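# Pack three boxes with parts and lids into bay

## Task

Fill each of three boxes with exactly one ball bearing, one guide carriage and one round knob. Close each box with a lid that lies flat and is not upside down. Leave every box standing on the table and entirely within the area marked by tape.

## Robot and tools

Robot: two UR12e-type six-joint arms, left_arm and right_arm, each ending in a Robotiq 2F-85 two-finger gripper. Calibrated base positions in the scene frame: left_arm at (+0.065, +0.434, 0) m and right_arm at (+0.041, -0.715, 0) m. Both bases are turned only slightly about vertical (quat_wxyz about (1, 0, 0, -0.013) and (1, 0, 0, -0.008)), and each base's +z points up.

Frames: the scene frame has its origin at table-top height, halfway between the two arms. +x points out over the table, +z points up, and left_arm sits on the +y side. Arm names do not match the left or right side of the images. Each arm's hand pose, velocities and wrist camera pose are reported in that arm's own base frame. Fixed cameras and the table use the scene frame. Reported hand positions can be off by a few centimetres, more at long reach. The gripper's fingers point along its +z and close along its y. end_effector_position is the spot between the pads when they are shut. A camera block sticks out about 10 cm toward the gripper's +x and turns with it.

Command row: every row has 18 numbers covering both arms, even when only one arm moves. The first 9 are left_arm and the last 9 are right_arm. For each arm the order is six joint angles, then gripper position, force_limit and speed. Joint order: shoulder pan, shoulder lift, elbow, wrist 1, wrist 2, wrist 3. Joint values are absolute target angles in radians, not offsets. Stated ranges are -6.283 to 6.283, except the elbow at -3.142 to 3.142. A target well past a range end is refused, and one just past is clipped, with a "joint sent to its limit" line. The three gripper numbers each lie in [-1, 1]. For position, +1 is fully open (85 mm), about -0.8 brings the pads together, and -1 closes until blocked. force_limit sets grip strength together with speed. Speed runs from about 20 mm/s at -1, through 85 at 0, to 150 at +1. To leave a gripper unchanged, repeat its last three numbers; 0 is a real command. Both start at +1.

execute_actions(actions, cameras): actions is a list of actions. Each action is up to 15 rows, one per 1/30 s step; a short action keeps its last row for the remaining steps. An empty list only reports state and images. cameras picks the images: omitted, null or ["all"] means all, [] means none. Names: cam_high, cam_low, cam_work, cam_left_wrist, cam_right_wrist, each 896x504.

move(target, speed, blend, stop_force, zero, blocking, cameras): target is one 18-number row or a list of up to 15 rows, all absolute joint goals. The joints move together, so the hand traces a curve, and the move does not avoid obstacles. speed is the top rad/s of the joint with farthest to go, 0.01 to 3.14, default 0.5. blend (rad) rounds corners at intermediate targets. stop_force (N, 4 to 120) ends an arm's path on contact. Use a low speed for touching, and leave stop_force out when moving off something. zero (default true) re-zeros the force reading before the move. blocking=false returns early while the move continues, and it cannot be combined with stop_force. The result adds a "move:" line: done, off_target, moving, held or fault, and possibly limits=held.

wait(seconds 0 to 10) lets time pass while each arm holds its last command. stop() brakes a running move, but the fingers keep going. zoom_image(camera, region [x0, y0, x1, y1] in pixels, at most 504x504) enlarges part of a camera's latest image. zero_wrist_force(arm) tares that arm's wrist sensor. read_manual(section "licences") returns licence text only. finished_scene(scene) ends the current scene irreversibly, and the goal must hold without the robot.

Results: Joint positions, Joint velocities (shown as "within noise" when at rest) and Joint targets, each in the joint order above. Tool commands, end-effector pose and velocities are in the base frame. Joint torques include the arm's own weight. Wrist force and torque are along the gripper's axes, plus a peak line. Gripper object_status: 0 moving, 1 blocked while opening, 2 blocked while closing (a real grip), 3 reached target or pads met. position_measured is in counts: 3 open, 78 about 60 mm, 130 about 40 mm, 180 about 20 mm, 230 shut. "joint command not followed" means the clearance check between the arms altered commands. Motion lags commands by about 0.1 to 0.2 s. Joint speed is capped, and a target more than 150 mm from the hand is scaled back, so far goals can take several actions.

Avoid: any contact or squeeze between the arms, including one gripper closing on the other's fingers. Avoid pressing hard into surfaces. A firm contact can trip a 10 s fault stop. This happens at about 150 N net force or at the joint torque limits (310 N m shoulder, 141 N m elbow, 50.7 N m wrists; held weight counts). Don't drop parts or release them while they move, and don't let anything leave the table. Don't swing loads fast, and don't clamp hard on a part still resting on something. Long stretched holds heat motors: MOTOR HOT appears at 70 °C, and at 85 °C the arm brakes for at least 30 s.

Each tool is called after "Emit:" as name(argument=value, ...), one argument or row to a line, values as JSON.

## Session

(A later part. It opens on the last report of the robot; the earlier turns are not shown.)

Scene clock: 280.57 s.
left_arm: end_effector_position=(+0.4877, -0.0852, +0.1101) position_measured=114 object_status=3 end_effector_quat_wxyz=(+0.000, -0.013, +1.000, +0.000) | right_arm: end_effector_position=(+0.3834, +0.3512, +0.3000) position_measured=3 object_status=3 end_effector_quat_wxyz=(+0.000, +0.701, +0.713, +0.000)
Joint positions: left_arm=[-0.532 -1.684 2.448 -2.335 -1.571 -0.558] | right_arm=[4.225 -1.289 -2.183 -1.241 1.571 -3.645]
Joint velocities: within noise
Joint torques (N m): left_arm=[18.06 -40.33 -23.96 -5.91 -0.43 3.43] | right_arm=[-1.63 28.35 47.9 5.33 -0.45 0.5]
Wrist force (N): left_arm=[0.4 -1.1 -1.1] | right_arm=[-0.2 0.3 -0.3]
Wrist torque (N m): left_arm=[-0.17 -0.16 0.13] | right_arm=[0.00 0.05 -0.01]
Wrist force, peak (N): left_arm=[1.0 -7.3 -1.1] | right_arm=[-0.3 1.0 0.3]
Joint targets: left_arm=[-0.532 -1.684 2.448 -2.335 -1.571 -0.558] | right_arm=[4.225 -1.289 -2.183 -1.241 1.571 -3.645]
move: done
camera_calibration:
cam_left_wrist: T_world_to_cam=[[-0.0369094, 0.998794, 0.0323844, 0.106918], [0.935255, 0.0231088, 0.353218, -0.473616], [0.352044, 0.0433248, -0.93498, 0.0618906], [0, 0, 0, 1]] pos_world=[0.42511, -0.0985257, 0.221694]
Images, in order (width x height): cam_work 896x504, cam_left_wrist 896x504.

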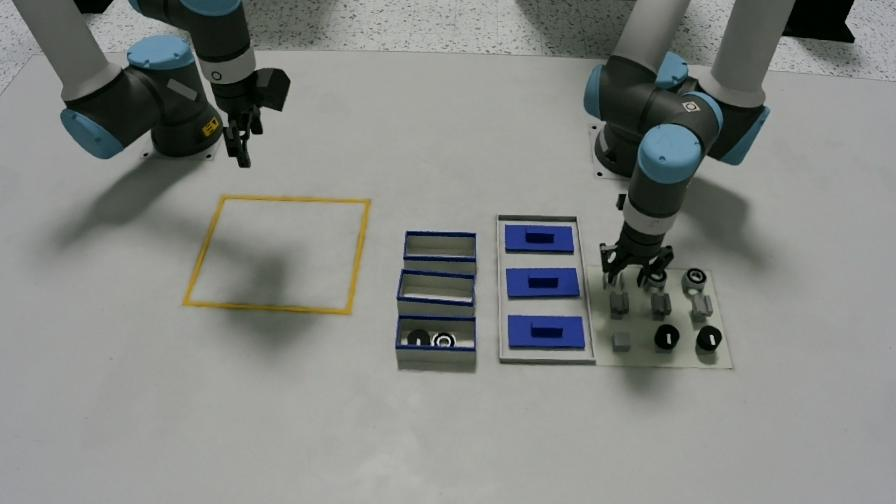

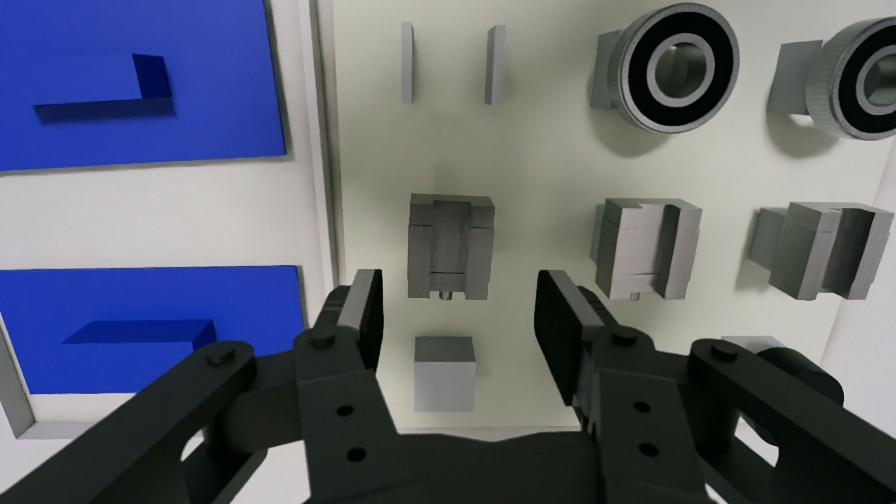

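Emit:
move(
  target=[
    [-0.5322,-1.5496,2.5037,-2.5249,-1.5708,-0.5582,0.12,-0.6,-1,4.2246,-1.2886,-2.183,-1.2408,1.571,-3.6454,1,0,0],
    [-0.5322,-1.5496,2.5037,-2.5249,-1.5708,-0.5582,-1,-0.6,-1,4.2246,-1.2886,-2.183,-1.2408,1.571,-3.6454,1,0,0],
    [-0.5322,-1.7492,2.4073,-2.2289,-1.5708,-0.5582,-1,-0.6,-1,4.2246,-1.2886,-2.183,-1.2408,1.571,-3.6454,1,0,0],
  ],
  speed=0.4,
  cameras=["cam_left_wrist","cam_low"],
)

Emit:
zoom_image(
  camera="cam_low",
  region=[400, 220, 560, 330],
)

Scene clock: 288.03 s.
left_arm: end_effector_position=(+0.4876, -0.0850, +0.1501) position_measured=146 object_status=2 end_effector_quat_wxyz=(+0.000, -0.013, +1.000, +0.000) | right_arm: end_effector_position=(+0.3834, +0.3512, +0.3000) position_measured=3 object_status=3 end_effector_quat_wxyz=(+0.000, +0.701, +0.713, +0.000)
Joint positions: left_arm=[-0.532 -1.749 2.407 -2.229 -1.571 -0.558] | right_arm=[4.225 -1.289 -2.183 -1.241 1.571 -3.645]
Joint velocities: within noise
Joint torques (N m): left_arm=[11.85 -38.23 -52.88 -2.7 -0.28 2.58] | right_arm=[-2.25 23.86 47.9 5.41 -0.41 1.46]
Wrist force (N): left_arm=[0.4 -0.8 0.1] | right_arm=[0.4 0.4 0.3]
Wrist torque (N m): left_arm=[-0.15 -0.18 0.11] | right_arm=[0.03 -0.05 -0.01]
Wrist force, peak (N): left_arm=[4.6 0.6 -14.4] | right_arm=[0.4 1.1 -0.2]
Joint targets: left_arm=[-0.532 -1.749 2.407 -2.229 -1.571 -0.558] | right_arm=[4.225 -1.289 -2.183 -1.241 1.571 -3.645]
move: done
camera_calibration:
cam_left_wrist: T_world_to_cam=[[-0.0369452, 0.998789, 0.0324819, 0.105408], [0.935288, 0.0231119, 0.353133, -0.487647], [0.351954, 0.0434264, -0.935009, 0.0993721], [0, 0, 0, 1]] pos_world=[0.42501, -0.0983257, 0.261694]
Images, in order (width x height): cam_low 896x504, cam_left_wrist 896x504.

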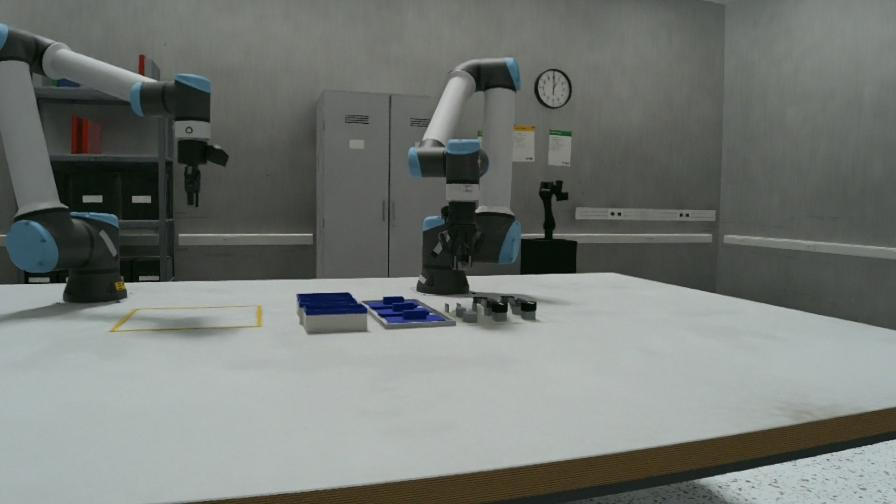

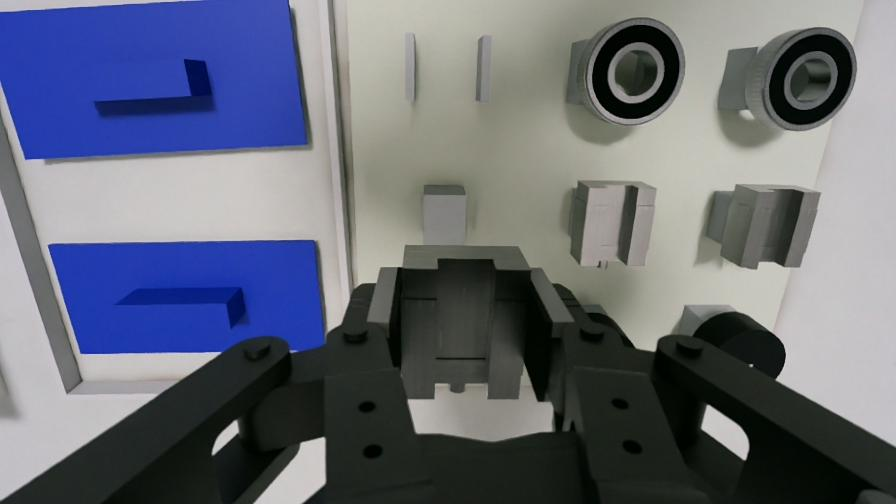

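Scaled by 3.150 from the camera's 896x504 image, which has a finer 1280x720 frame.

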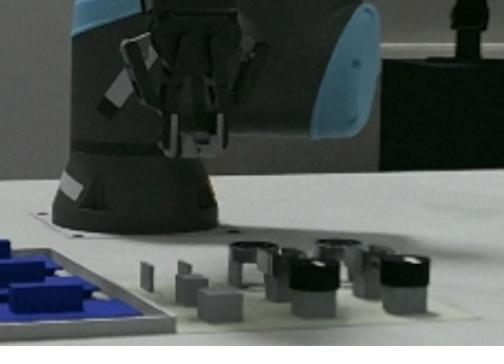

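Emit:
move(
  target=[
    [-0.8654,-1.3518,1.9995,-2.2185,-1.5708,-0.8954,-1,-0.6,-1,4.2246,-1.2886,-2.183,-1.2408,1.571,-3.6454,1,0,0],
    [-0.8654,-1.2286,2.0643,-2.4065,-1.5708,-0.8954,-1,-0.6,-1,4.2246,-1.2886,-2.183,-1.2408,1.571,-3.6454,1,0,0],
  ],
  speed=[0.8,0.3],
  cameras=["cam_left_wrist","cam_low"],
)

Emit:
move(
  target=[-0.8654,-1.2063,2.0719,-2.4364,-1.5708,-0.8954,-1,-0.6,-1,4.2246,-1.2886,-2.183,-1.2408,1.571,-3.6454,1,0,0],
  speed=0.02,
  stop_force=5,
  cameras=["cam_left_wrist","cam_low"],
)

Emit:
zoom_image(
  camera="cam_low",
  region=[290, 260, 400, 340],
)

Scene clock: 298.07 s.
left_arm: end_effector_position=(+0.5921, -0.4267, +0.0501) position_measured=146 object_status=2 end_effector_quat_wxyz=(+0.000, -0.015, +1.000, +0.000) | right_arm: end_effector_position=(+0.3834, +0.3512, +0.3000) position_measured=3 object_status=3 end_effector_quat_wxyz=(+0.000, +0.701, +0.713, +0.000)
Joint positions: left_arm=[-0.865 -1.229 2.064 -2.406 -1.571 -0.895] | right_arm=[4.225 -1.289 -2.183 -1.241 1.571 -3.645]
Joint velocities: within noise
Joint torques (N m): left_arm=[-16.85 -50.54 -22.75 -6.02 0 -3.68] | right_arm=[-3.21 23.74 46.96 4.8 -0.44 1.47]
Wrist force (N): left_arm=[0.1 -1.0 0.2] | right_arm=[-0.3 0.7 -0.1]
Wrist torque (N m): left_arm=[-0.33 -0.09 0.14] | right_arm=[0.07 0.06 -0.01]
Wrist force, peak (N): left_arm=[0.1 -8.7 0.6] | right_arm=[-0.1 1.0 0.3]
Joint targets: left_arm=[-0.865 -1.229 2.064 -2.406 -1.571 -0.895] | right_arm=[4.225 -1.289 -2.183 -1.241 1.571 -3.645]
move: done
camera_calibration:
cam_left_wrist: T_world_to_cam=[[-0.0409635, 0.998634, 0.0324294, 0.456183], [0.93518, 0.0268925, 0.353149, -0.540547], [0.351795, 0.0447936, -0.935005, -0.0154074], [0, 0, 0, 1]] pos_world=[0.529617, -0.440333, 0.161694]
Images, in order (width x height): cam_low 896x504, cam_left_wrist 896x504.

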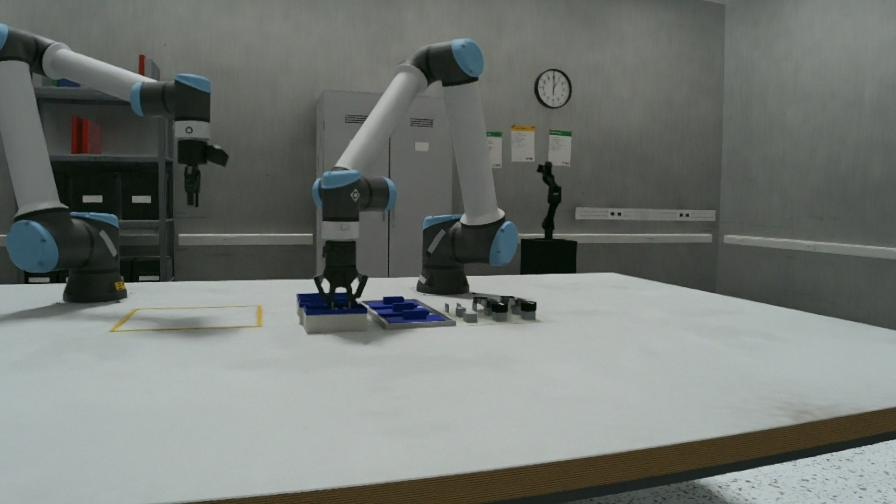

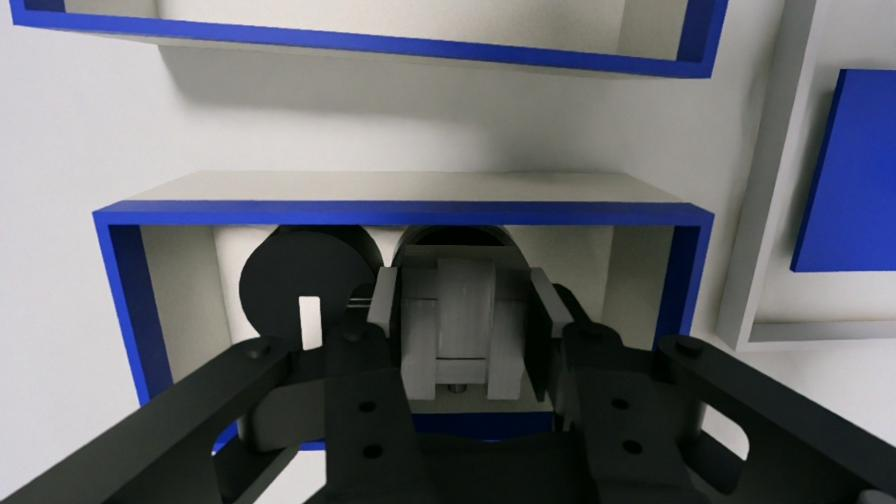

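Scene clock: 300.67 s.
left_arm: end_effector_position=(+0.5921, -0.4267, +0.0371) position_measured=146 object_status=2 end_effector_quat_wxyz=(+0.000, -0.015, +1.000, +0.000) | right_arm: end_effector_position=(+0.3834, +0.3512, +0.3000) position_measured=3 object_status=3 end_effector_quat_wxyz=(+0.000, +0.701, +0.713, +0.000)
Joint positions: left_arm=[-0.865 -1.211 2.07 -2.43 -1.571 -0.895] | right_arm=[4.225 -1.289 -2.183 -1.241 1.571 -3.645]
Joint velocities: within noise
Joint torques (N m): left_arm=[-16.26 -74.98 -42.56 -2.62 -0.13 -3.47] | right_arm=[-1.51 25.37 47.43 4.54 -0.68 1.62]
Wrist force (N): left_arm=[0.7 -0.2 -5.3] | right_arm=[-0.3 0.3 0.0]
Wrist torque (N m): left_arm=[-0.22 -0.11 0.15] | right_arm=[0.01 0.06 -0.01]
Wrist force, peak (N): left_arm=[2.2 2.4 -14.2] | right_arm=[-0.4 0.9 0.3]
Joint targets: left_arm=[-0.865 -1.211 2.070 -2.431 -1.571 -0.895] | right_arm=[4.225 -1.289 -2.183 -1.241 1.571 -3.645]
move: contact (left_arm)
camera_calibration:
cam_left_wrist: T_world_to_cam=[[-0.0409588, 0.998634, 0.0324311, 0.456598], [0.935181, 0.0268876, 0.353149, -0.535994], [0.351795, 0.0447935, -0.935005, -0.027469], [0, 0, 0, 1]] pos_world=[0.529616, -0.440333, 0.148794]
Images, in order (width x height): cam_low 896x504, cam_left_wrist 896x504.

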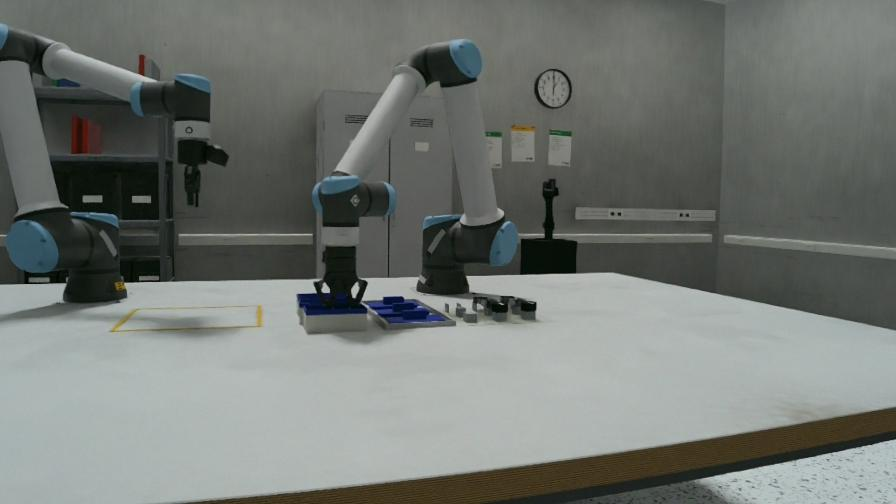

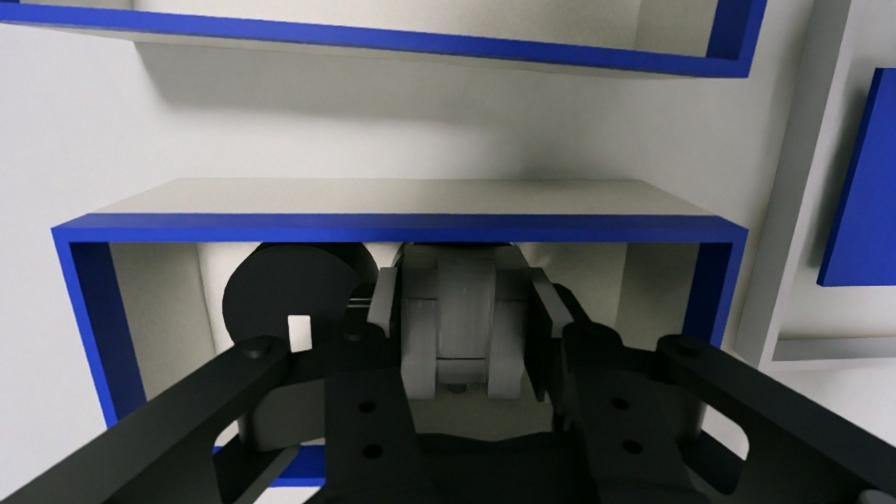

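Scaled by 4.582 from the camera's 896x504 image, which has a finer 1280x720 frame.

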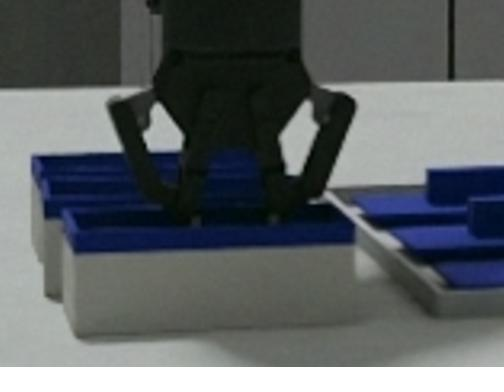

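Emit:
move(
  target=[
    [-0.865,-1.211,2.07,-2.431,-1.5708,-0.895,-0.08,-0.6,-1,4.2246,-1.2886,-2.183,-1.2408,1.571,-3.6454,1,0,0],
    [-0.8654,-1.3293,2.0148,-2.2563,-1.5708,-0.8954,-0.08,-0.6,-1,4.2246,-1.2886,-2.183,-1.2408,1.571,-3.6454,1,0,0],
    [-0.4392,-1.8941,2.5478,-2.2245,-1.5708,-0.4652,0.36,-0.6,0,4.2246,-1.2886,-2.183,-1.2408,1.571,-3.6454,1,0,0],
  ],
  speed=[0.2,0.4,0.9],
  cameras=["cam_left_wrist","cam_work"],
)

Emit:
zoom_image(
  camera="cam_work",
  region=[380, 220, 520, 360],
)

Scene clock: 313.43 s.
left_arm: end_effector_position=(+0.4170, -0.0035, +0.1301) position_measured=84 object_status=0 end_effector_quat_wxyz=(+0.000, -0.013, +1.000, +0.000) | right_arm: end_effector_position=(+0.3834, +0.3512, +0.3000) position_measured=3 object_status=3 end_effector_quat_wxyz=(+0.000, +0.701, +0.713, +0.000)
Joint positions: left_arm=[-0.439 -1.894 2.548 -2.224 -1.571 -0.465] | right_arm=[4.225 -1.289 -2.183 -1.241 1.571 -3.645]
Joint velocities: within noise
Joint torques (N m): left_arm=[15.88 -23.81 -29.03 -2.94 -0.35 3.2] | right_arm=[-1.68 22.44 45.26 4.26 -0.05 1.57]
Wrist force (N): left_arm=[0.3 -1.2 -1.3] | right_arm=[-0.1 0.3 0.1]
Wrist torque (N m): left_arm=[-0.28 -0.15 0.18] | right_arm=[0.00 0.03 -0.01]
Wrist force, peak (N): left_arm=[0.0 -7.3 -0.7] | right_arm=[0.1 1.1 0.1]
Joint targets: left_arm=[-0.439 -1.894 2.548 -2.224 -1.571 -0.465] | right_arm=[4.225 -1.289 -2.183 -1.241 1.571 -3.645]
move: done
camera_calibration:
cam_left_wrist: T_world_to_cam=[[-0.0369452, 0.998789, 0.0324819, 0.0220451], [0.935288, 0.0231119, 0.353133, -0.416472], [0.351954, 0.0434264, -0.935009, 0.102074], [0, 0, 0, 1]] pos_world=[0.35441, -0.0168257, 0.241794]
Images, in order (width x height): cam_work 896x504, cam_left_wrist 896x504.

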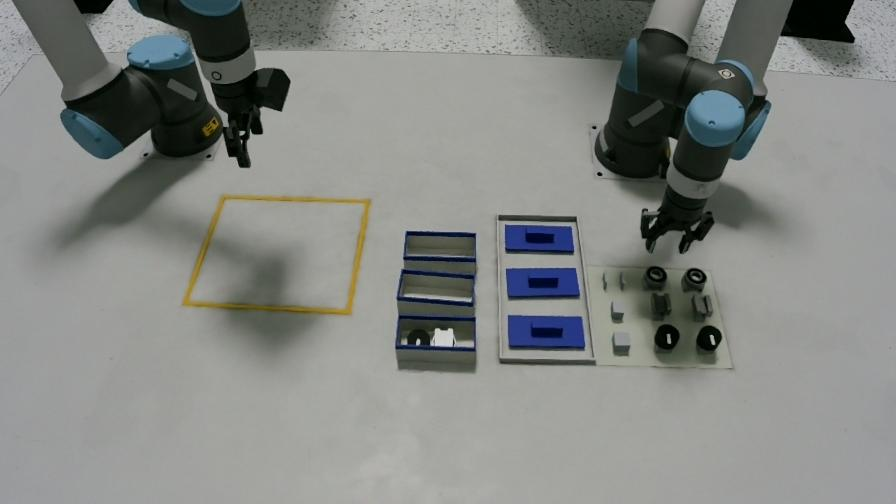

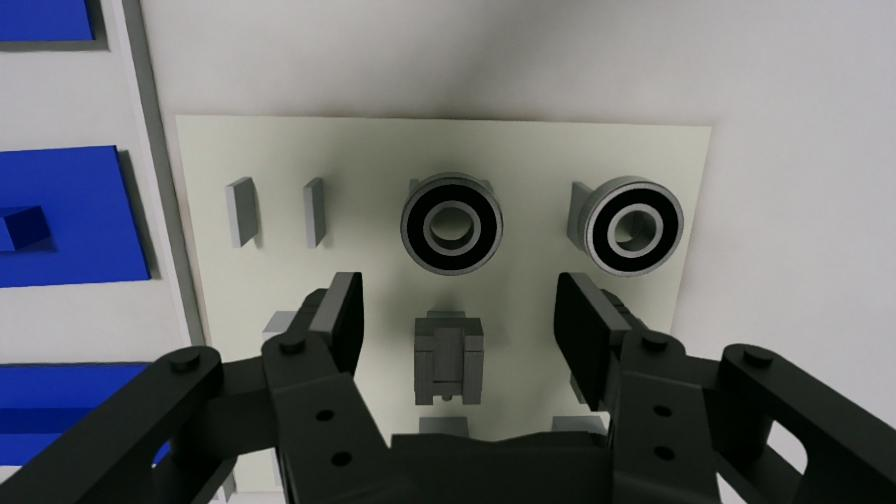

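Scaled by 3.600 from the camera's 896x504 image, which has a finer 1280x720 frame.

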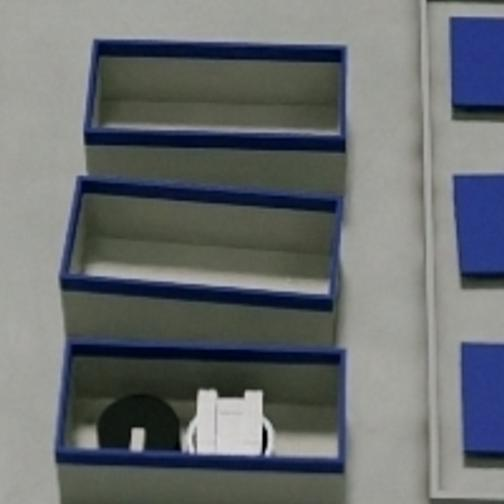

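Emit:
move(
  target=[
    [-0.4392,-1.7071,2.6357,-2.4994,-1.5708,-0.4652,0.36,-0.6,0,4.2246,-1.2886,-2.183,-1.2408,1.571,-3.6454,1,0,0],
    [-0.4392,-1.7071,2.6357,-2.4994,-1.5708,-0.4652,-1,-0.6,-1,4.2246,-1.2886,-2.183,-1.2408,1.571,-3.6454,1,0,0],
    [-0.4392,-1.9274,2.5233,-2.1667,-1.5708,-0.4652,-1,-0.6,-1,4.2246,-1.2886,-2.183,-1.2408,1.571,-3.6454,1,0,0],
    [-0.9939,-1.4761,2.1502,-2.2449,-1.5708,-0.9539,-1,-0.6,-1,4.2246,-1.2886,-2.183,-1.2408,1.571,-3.6454,1,0,0],
  ],
  speed=[0.5,0.4,0.5,0.9],
  blend=[0,0,0.05,0],
  cameras=["cam_left_wrist","cam_low"],
)

Emit:
zoom_image(
  camera="cam_low",
  region=[290, 220, 450, 340],
)

Scene clock: 329.90 s.
left_arm: end_effector_position=(+0.4865, -0.4281, +0.1500) position_measured=115 object_status=2 end_effector_quat_wxyz=(+0.000, +0.020, +1.000, +0.000) | right_arm: end_effector_position=(+0.3834, +0.3512, +0.3000) position_measured=3 object_status=3 end_effector_quat_wxyz=(+0.000, +0.701, +0.713, +0.000)
Joint positions: left_arm=[-0.994 -1.476 2.15 -2.245 -1.571 -0.954] | right_arm=[4.225 -1.289 -2.183 -1.241 1.571 -3.645]
Joint velocities: within noise
Joint torques (N m): left_arm=[-17.05 -34.76 -51.32 -5.74 0.07 -3.75] | right_arm=[-1.97 21.43 45.95 4.12 -0.45 2.42]
Wrist force (N): left_arm=[0.4 -1.1 0.0] | right_arm=[-0.1 0.5 0.1]
Wrist torque (N m): left_arm=[-0.25 -0.20 0.19] | right_arm=[0.05 0.03 -0.01]
Wrist force, peak (N): left_arm=[1.8 -0.4 -10.2] | right_arm=[0.6 1.1 0.2]
Joint targets: left_arm=[-0.994 -1.476 2.150 -2.245 -1.571 -0.954] | right_arm=[4.225 -1.289 -2.183 -1.241 1.571 -3.645]
move: done
camera_calibration:
cam_left_wrist: T_world_to_cam=[[0.0289133, 0.999057, 0.032377, 0.416186], [0.934751, -0.038499, 0.353212, -0.504827], [0.354126, 0.0200519, -0.934983, 0.103486], [0, 0, 0, 1]] pos_world=[0.423207, -0.437304, 0.261594]
Images, in order (width x height): cam_low 896x504, cam_left_wrist 896x504.

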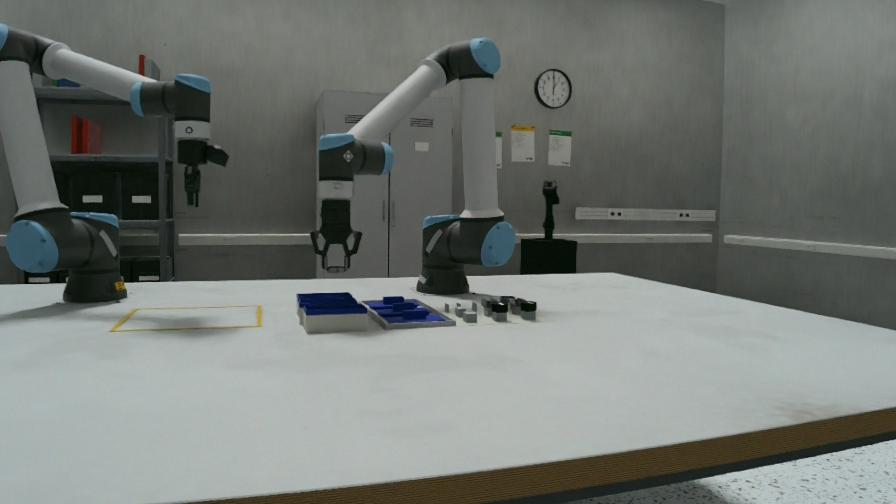

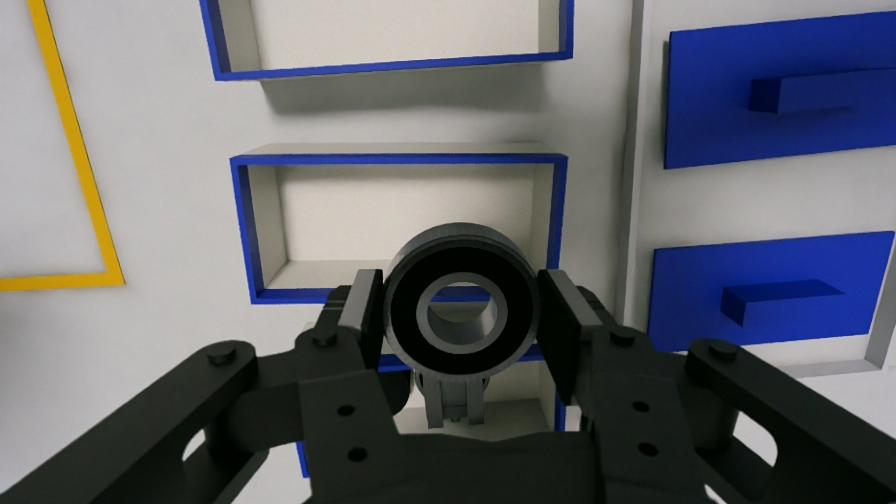

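Scaled by 3.150 from the camera's 896x504 image, which has a finer 1280x720 frame.

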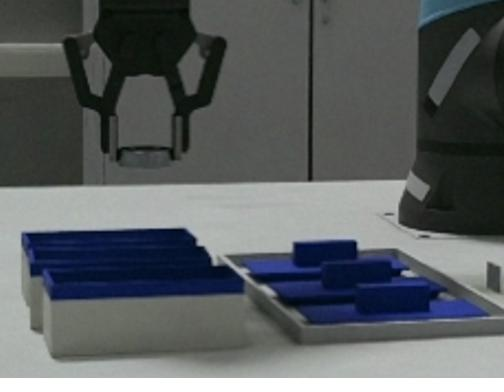

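Emit:
move(
  target=[
    [-0.9933,-1.3784,2.1991,-2.3915,-1.5708,-0.9533,-1,-0.6,-1,4.2246,-1.2886,-2.183,-1.2408,1.571,-3.6454,1,0,0],
    [-0.9933,-1.3002,2.2275,-2.4981,-1.5708,-0.9533,-1,-0.6,-1,4.2246,-1.2886,-2.183,-1.2408,1.571,-3.6454,1,0,0],
    [-0.9933,-1.2803,2.2329,-2.5234,-1.5708,-0.9533,-1,-0.6,-1,4.2246,-1.2886,-2.183,-1.2408,1.571,-3.6454,1,0,0],
  ],
  speed=[0.4,0.08,0.02],
  stop_force=7,
  cameras=["cam_left_wrist","cam_low"],
)

Emit:
zoom_image(
  camera="cam_low",
  region=[290, 260, 400, 340],
)

Scene clock: 343.43 s.
left_arm: end_effector_position=(+0.4880, -0.4299, +0.0261) position_measured=115 object_status=2 end_effector_quat_wxyz=(+0.000, +0.020, +1.000, +0.000) | right_arm: end_effector_position=(+0.3834, +0.3512, +0.3000) position_measured=3 object_status=3 end_effector_quat_wxyz=(+0.000, +0.701, +0.713, +0.000)
Joint positions: left_arm=[-0.993 -1.294 2.229 -2.506 -1.571 -0.953] | right_arm=[4.225 -1.289 -2.183 -1.241 1.571 -3.645]
Joint velocities: within noise
Joint torques (N m): left_arm=[14.96 -68.43 -42.48 -3.83 0.46 3.13] | right_arm=[-2.02 18.94 43.65 3.77 -0.14 2.02]
Wrist force (N): left_arm=[0.7 -1.4 -0.1] | right_arm=[-0.1 0.6 0.2]
Wrist torque (N m): left_arm=[-0.30 -0.21 0.22] | right_arm=[0.06 0.04 -0.01]
Wrist force, peak (N): left_arm=[0.5 -1.8 -9.2] | right_arm=[0.0 1.0 0.7]
Joint targets: left_arm=[-0.993 -1.294 2.229 -2.506 -1.571 -0.953] | right_arm=[4.225 -1.289 -2.183 -1.241 1.571 -3.645]
move: contact (left_arm); path passed 2 of 3 targets; left_arm: the wrist 1 is farthest, 0.017 rad from its target
camera_calibration:
cam_left_wrist: T_world_to_cam=[[0.0290073, 0.999054, 0.0324106, 0.421906], [0.934748, -0.0385987, 0.353208, -0.462577], [0.354125, 0.0200502, -0.934983, -0.0128536], [0, 0, 0, 1]] pos_world=[0.424707, -0.439104, 0.137694]
Images, in order (width x height): cam_low 896x504, cam_left_wrist 896x504.

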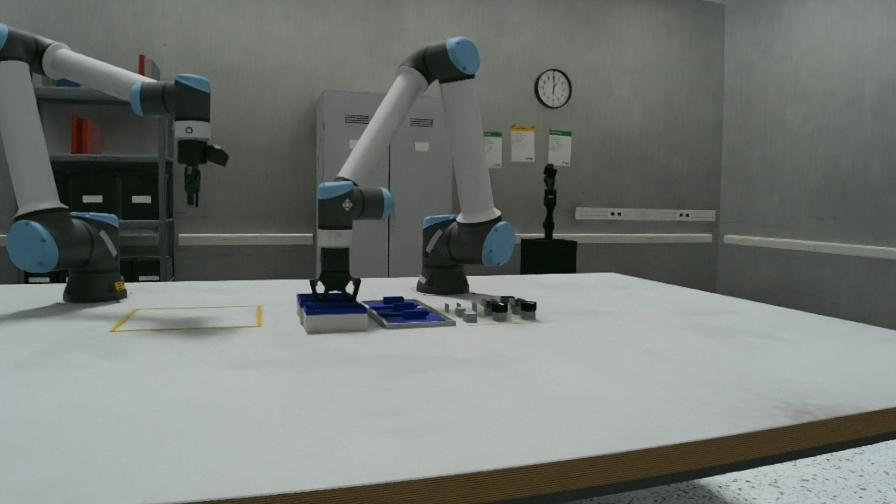

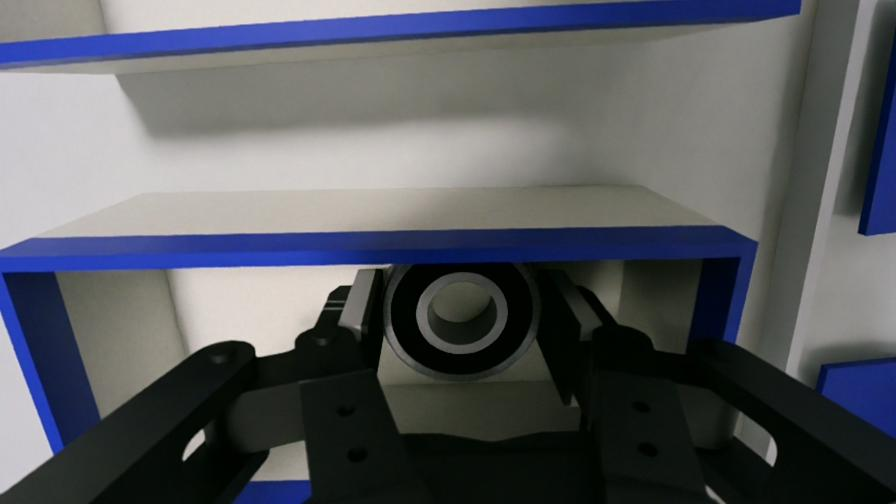

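Scaled by 4.582 from the camera's 896x504 image, which has a finer 1280x720 frame.

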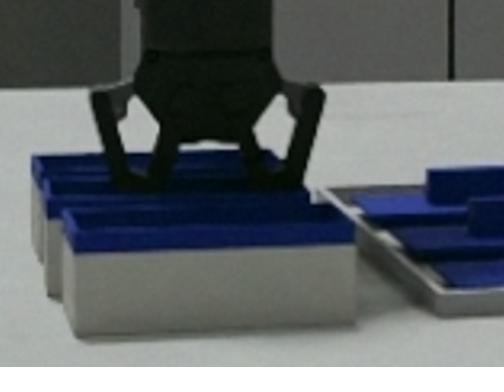

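Emit:
move(
  target=[
    [-0.993,-1.294,2.229,-2.506,-1.571,-0.953,0.2,-0.6,-1,4.2246,-1.2886,-2.183,-1.2408,1.571,-3.6454,1,0,0],
    [-0.9933,-1.4475,2.1629,-2.2862,-1.5708,-0.9533,0.2,-0.6,-1,4.2246,-1.2886,-2.183,-1.2408,1.571,-3.6454,1,0,0],
    [-0.3195,-1.5718,2.3217,-2.3207,-1.5708,-0.3455,0.36,-0.6,0,4.2246,-1.2886,-2.183,-1.2408,1.571,-3.6454,1,0,0],
  ],
  speed=[0.2,0.4,0.9],
  cameras=["cam_left_wrist","cam_work"],
)

Emit:
zoom_image(
  camera="cam_work",
  region=[380, 220, 520, 360],
)

Scene clock: 358.30 s.
left_arm: end_effector_position=(+0.5650, -0.0035, +0.1199) position_measured=84 object_status=0 end_effector_quat_wxyz=(+0.000, -0.013, +1.000, +0.000) | right_arm: end_effector_position=(+0.3834, +0.3512, +0.3000) position_measured=3 object_status=3 end_effector_quat_wxyz=(+0.000, +0.701, +0.713, +0.000)
Joint positions: left_arm=[-0.32 -1.572 2.322 -2.321 -1.571 -0.345] | right_arm=[4.225 -1.289 -2.183 -1.241 1.571 -3.645]
Joint velocities: within noise
Joint torques (N m): left_arm=[16.3 -49.52 -26.26 -5.53 0.56 2.89] | right_arm=[-1.11 19.12 41.48 3.08 -0.49 1.88]
Wrist force (N): left_arm=[0.3 -0.8 -0.9] | right_arm=[-0.1 0.3 0.0]
Wrist torque (N m): left_arm=[-0.23 -0.11 0.08] | right_arm=[0.00 0.03 -0.01]
Wrist force, peak (N): left_arm=[1.9 -5.9 -1.5] | right_arm=[0.0 1.1 0.4]
Joint targets: left_arm=[-0.320 -1.572 2.322 -2.321 -1.571 -0.345] | right_arm=[4.225 -1.289 -2.183 -1.241 1.571 -3.645]
move: done
camera_calibration:
cam_left_wrist: T_world_to_cam=[[-0.0369452, 0.998789, 0.0324819, 0.0278476], [0.935288, 0.0231119, 0.353133, -0.551257], [0.351954, 0.0434264, -0.935009, 0.0403543], [0, 0, 0, 1]] pos_world=[0.50241, -0.0168257, 0.231494]
Images, in order (width x height): cam_work 896x504, cam_left_wrist 896x504.

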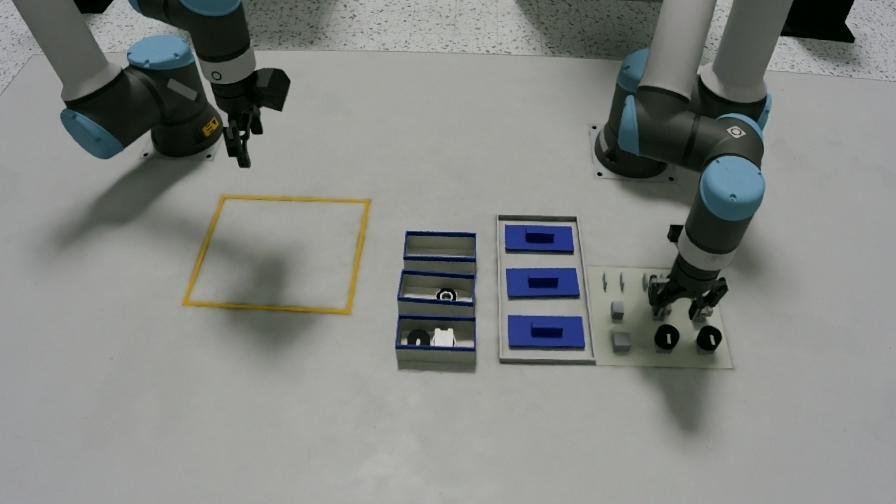

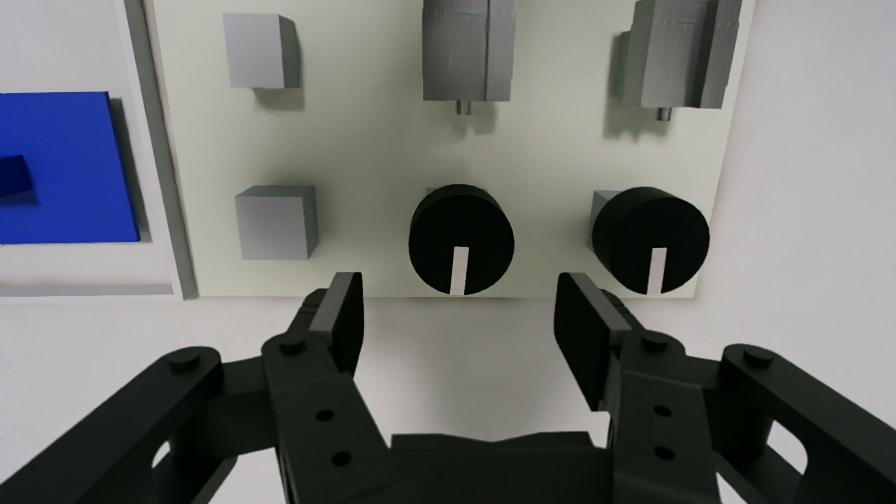

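Scaled by 3.600 from the camera's 896x504 image, which has a finer 1280x720 frame.

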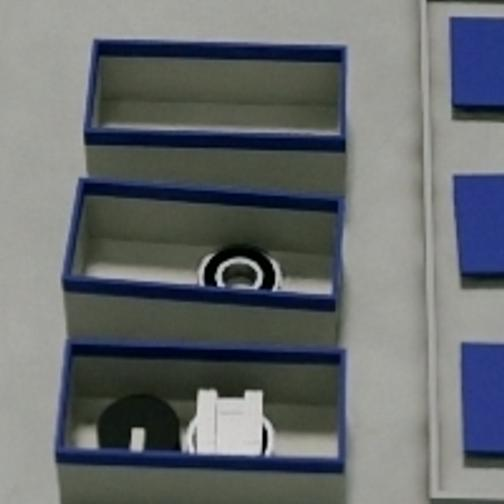

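Emit:
move(
  target=[
    [-0.3195,-1.4587,2.3727,-2.4848,-1.5708,-0.3455,0.36,-0.6,0,4.2246,-1.2886,-2.183,-1.2408,1.571,-3.6454,1,0,0],
    [-0.3195,-1.4587,2.3727,-2.4848,-1.5708,-0.3455,-1,-0.6,-1,4.2246,-1.2886,-2.183,-1.2408,1.571,-3.6454,1,0,0],
    [-0.3195,-1.6153,2.2942,-2.2497,-1.5708,-0.3455,-1,-0.6,-1,4.2246,-1.2886,-2.183,-1.2408,1.571,-3.6454,1,0,0],
    [-1.0347,-1.4242,2.0898,-2.2364,-1.5708,-0.9947,-1,-0.6,-1,4.2246,-1.2886,-2.183,-1.2408,1.571,-3.6454,1,0,0],
    [-1.0347,-1.3346,2.1406,-2.3768,-1.5708,-0.9947,-1,-0.6,-1,4.2246,-1.2886,-2.183,-1.2408,1.571,-3.6454,1,0,0],
  ],
  speed=[0.5,0.4,0.5,0.9,0.4],
  cameras=["cam_left_wrist","cam_low"],
)

Scene clock: 366.17 s.
left_arm: end_effector_position=(+0.4863, -0.4776, +0.0802) position_measured=122 object_status=2 end_effector_quat_wxyz=(+0.000, +0.020, +1.000, +0.000) | right_arm: end_effector_position=(+0.3834, +0.3512, +0.3000) position_measured=3 object_status=3 end_effector_quat_wxyz=(+0.000, +0.701, +0.713, +0.000)
Joint positions: left_arm=[-1.035 -1.335 2.141 -2.377 -1.571 -0.995] | right_arm=[4.225 -1.289 -2.183 -1.241 1.571 -3.645]
Joint velocities: within noise
Joint torques (N m): left_arm=[-17.29 -41.52 -22.78 -6.25 0.82 -3.59] | right_arm=[-0.75 17.13 42.41 2.71 -0.64 2.15]
Wrist force (N): left_arm=[0.8 -1.6 0.0] | right_arm=[-0.1 0.6 0.1]
Wrist torque (N m): left_arm=[-0.39 -0.19 0.16] | right_arm=[0.06 0.04 -0.01]
Wrist force, peak (N): left_arm=[4.8 -0.4 -18.6] | right_arm=[-0.3 1.0 0.3]
Joint targets: left_arm=[-1.035 -1.335 2.141 -2.377 -1.571 -0.995] | right_arm=[4.225 -1.289 -2.183 -1.241 1.571 -3.645]
move: done
camera_calibration:
cam_left_wrist: T_world_to_cam=[[0.0290073, 0.999054, 0.0324106, 0.467757], [0.934748, -0.0385987, 0.353208, -0.481934], [0.354125, 0.0200502, -0.934983, 0.0392854], [0, 0, 0, 1]] pos_world=[0.423007, -0.486704, 0.191794]
Images, in order (width x height): cam_low 896x504, cam_left_wrist 896x504.

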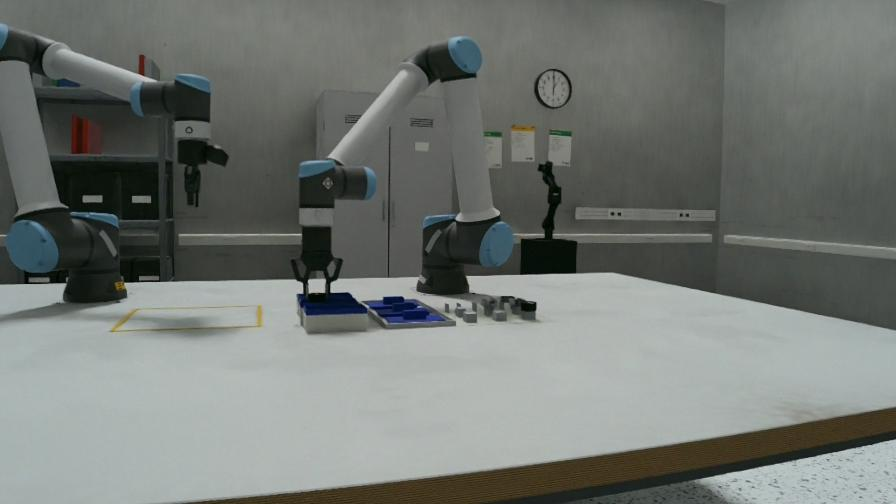

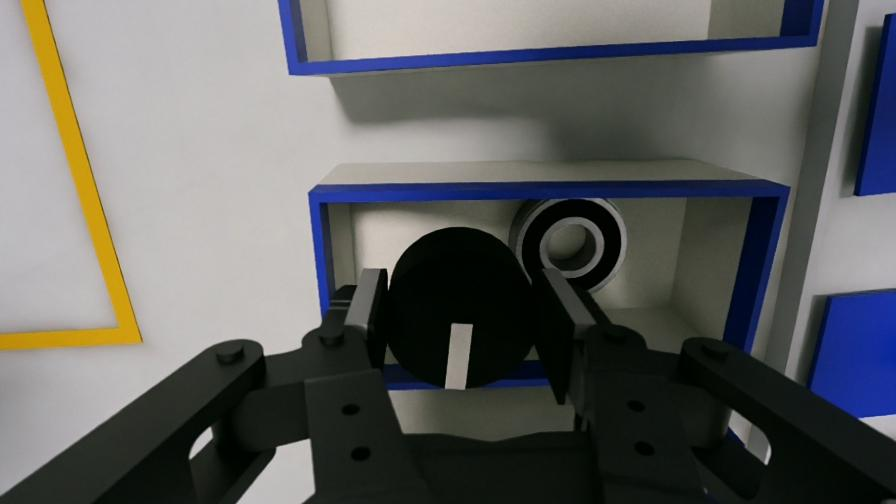

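Emit:
move(
  target=[-1.0367,-1.27,2.1649,-2.4657,-1.5708,-0.9967,-1,-0.6,-1,4.2246,-1.2886,-2.183,-1.2408,1.571,-3.6454,1,0,0],
  speed=0.06,
  stop_force=8,
  cameras=["cam_left_wrist"],
)

Scene clock: 371.60 s.
left_arm: end_effector_position=(+0.4853, -0.4785, +0.0361) position_measured=122 object_status=2 end_effector_quat_wxyz=(+0.000, +0.020, +1.000, +0.000) | right_arm: end_effector_position=(+0.3834, +0.3512, +0.3000) position_measured=3 object_status=3 end_effector_quat_wxyz=(+0.000, +0.701, +0.713, +0.000)
Joint positions: left_arm=[-1.037 -1.27 2.165 -2.466 -1.571 -0.997] | right_arm=[4.225 -1.289 -2.183 -1.241 1.571 -3.645]
Joint velocities: within noise
Joint torques (N m): left_arm=[-17.04 -45.59 -21.26 -5.73 0.84 -3.53] | right_arm=[-1.71 16.33 43.28 2.44 -0.21 2.35]
Wrist force (N): left_arm=[0.3 -1.1 -0.5] | right_arm=[-0.1 0.8 0.1]
Wrist torque (N m): left_arm=[-0.26 -0.12 0.15] | right_arm=[0.08 0.03 -0.02]
Wrist force, peak (N): left_arm=[0.8 -2.0 0.0] | right_arm=[0.0 1.1 0.2]
Joint targets: left_arm=[-1.037 -1.270 2.165 -2.466 -1.571 -0.997] | right_arm=[4.225 -1.289 -2.183 -1.241 1.571 -3.645]
move: done
camera_calibration:
cam_left_wrist: T_world_to_cam=[[0.0290073, 0.999054, 0.0324106, 0.470214], [0.934748, -0.0385987, 0.353208, -0.465461], [0.354125, 0.0200502, -0.934983, -0.00157316], [0, 0, 0, 1]] pos_world=[0.422007, -0.487704, 0.147694]
Images, in order (width x height): cam_left_wrist 896x504.

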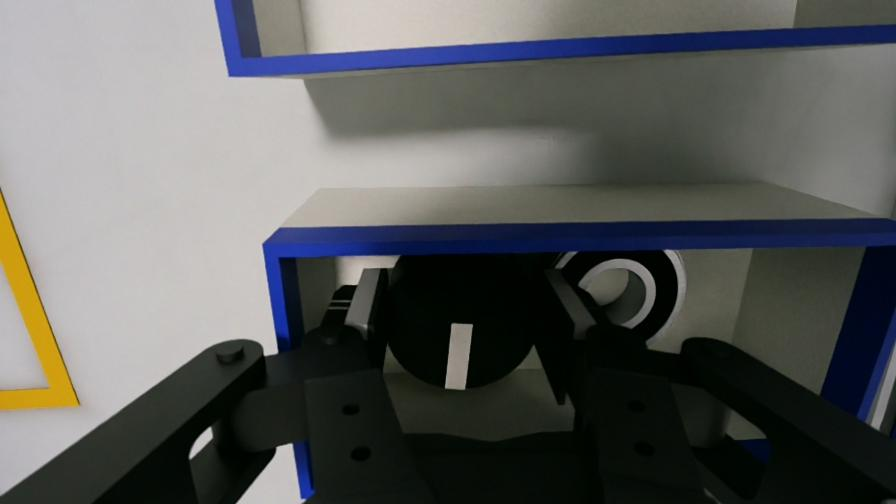

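Emit:
move(
  target=[
    [-1.0367,-1.27,2.1649,-2.4657,-1.5708,-0.9967,0.12,-0.6,-1,4.2246,-1.2886,-2.183,-1.2408,1.571,-3.6454,1,0,0],
    [-1.0367,-1.4003,2.1058,-2.2763,-1.5708,-0.9967,0.12,-0.6,-1,4.2246,-1.2886,-2.183,-1.2408,1.571,-3.6454,1,0,0],
    [-0.371,-1.6977,2.4594,-2.3325,-1.5708,-0.397,0.12,-0.6,-1,4.2246,-1.2886,-2.183,-1.2408,1.571,-3.6454,1,0,0],
  ],
  speed=[0.2,0.4,0.9],
  cameras=["cam_left_wrist","cam_work"],
)

Scene clock: 380.07 s.
left_arm: end_effector_position=(+0.4881, -0.0031, +0.1101) position_measured=114 object_status=3 end_effector_quat_wxyz=(+0.000, -0.013, +1.000, +0.000) | right_arm: end_effector_position=(+0.3834, +0.3512, +0.3000) position_measured=3 object_status=3 end_effector_quat_wxyz=(+0.000, +0.701, +0.713, +0.000)
Joint positions: left_arm=[-0.371 -1.698 2.459 -2.333 -1.571 -0.397] | right_arm=[4.225 -1.289 -2.183 -1.241 1.571 -3.645]
Joint velocities: within noise
Joint torques (N m): left_arm=[16.2 -37.83 -23.47 -5.86 0.86 3.27] | right_arm=[-2.71 16.7 43.18 2.54 -0.26 2.07]
Wrist force (N): left_arm=[0.2 -1.5 -0.6] | right_arm=[0.1 1.0 0.3]
Wrist torque (N m): left_arm=[-0.29 -0.07 0.02] | right_arm=[0.12 0.00 -0.01]
Wrist force, peak (N): left_arm=[1.6 -6.7 -1.0] | right_arm=[-0.4 0.9 0.4]
Joint targets: left_arm=[-0.371 -1.698 2.459 -2.333 -1.571 -0.397] | right_arm=[4.225 -1.289 -2.183 -1.241 1.571 -3.645]
move: done
camera_calibration:
cam_left_wrist: T_world_to_cam=[[-0.0369094, 0.998794, 0.0323844, 0.0249318], [0.935255, 0.0231088, 0.353218, -0.475887], [0.352044, 0.0433248, -0.93498, 0.0581929], [0, 0, 0, 1]] pos_world=[0.42551, -0.0164257, 0.221694]
Images, in order (width x height): cam_work 896x504, cam_left_wrist 896x504.

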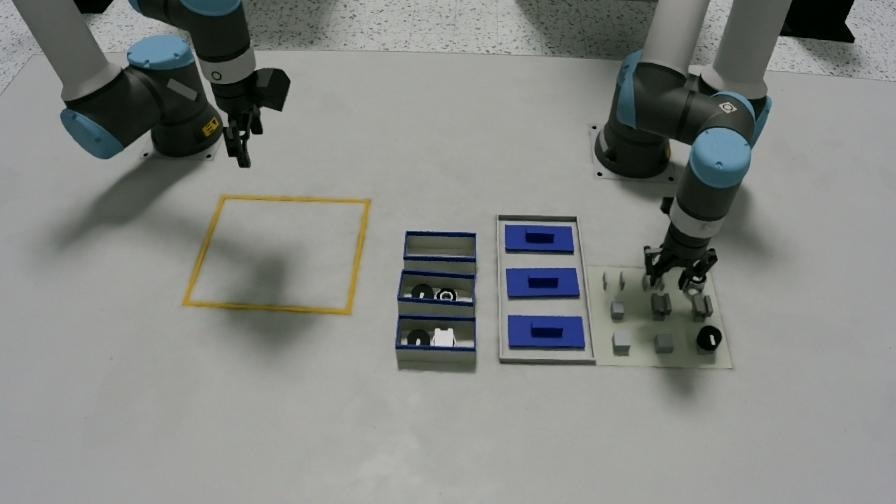

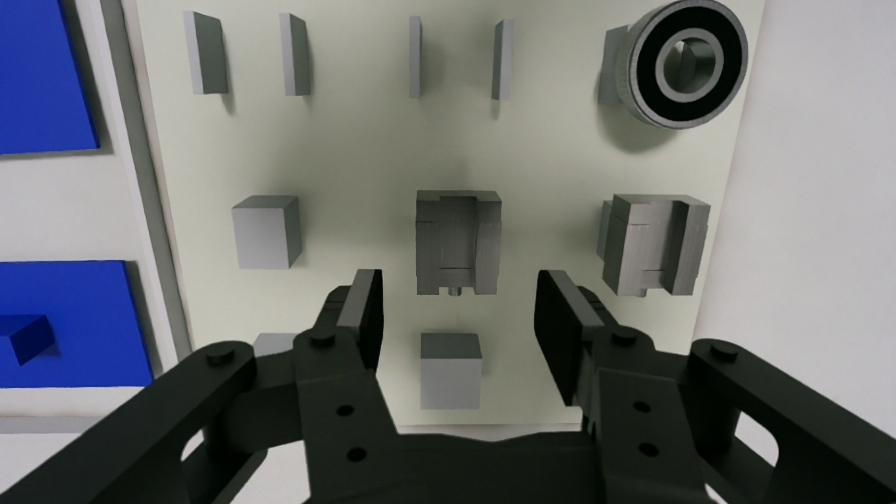

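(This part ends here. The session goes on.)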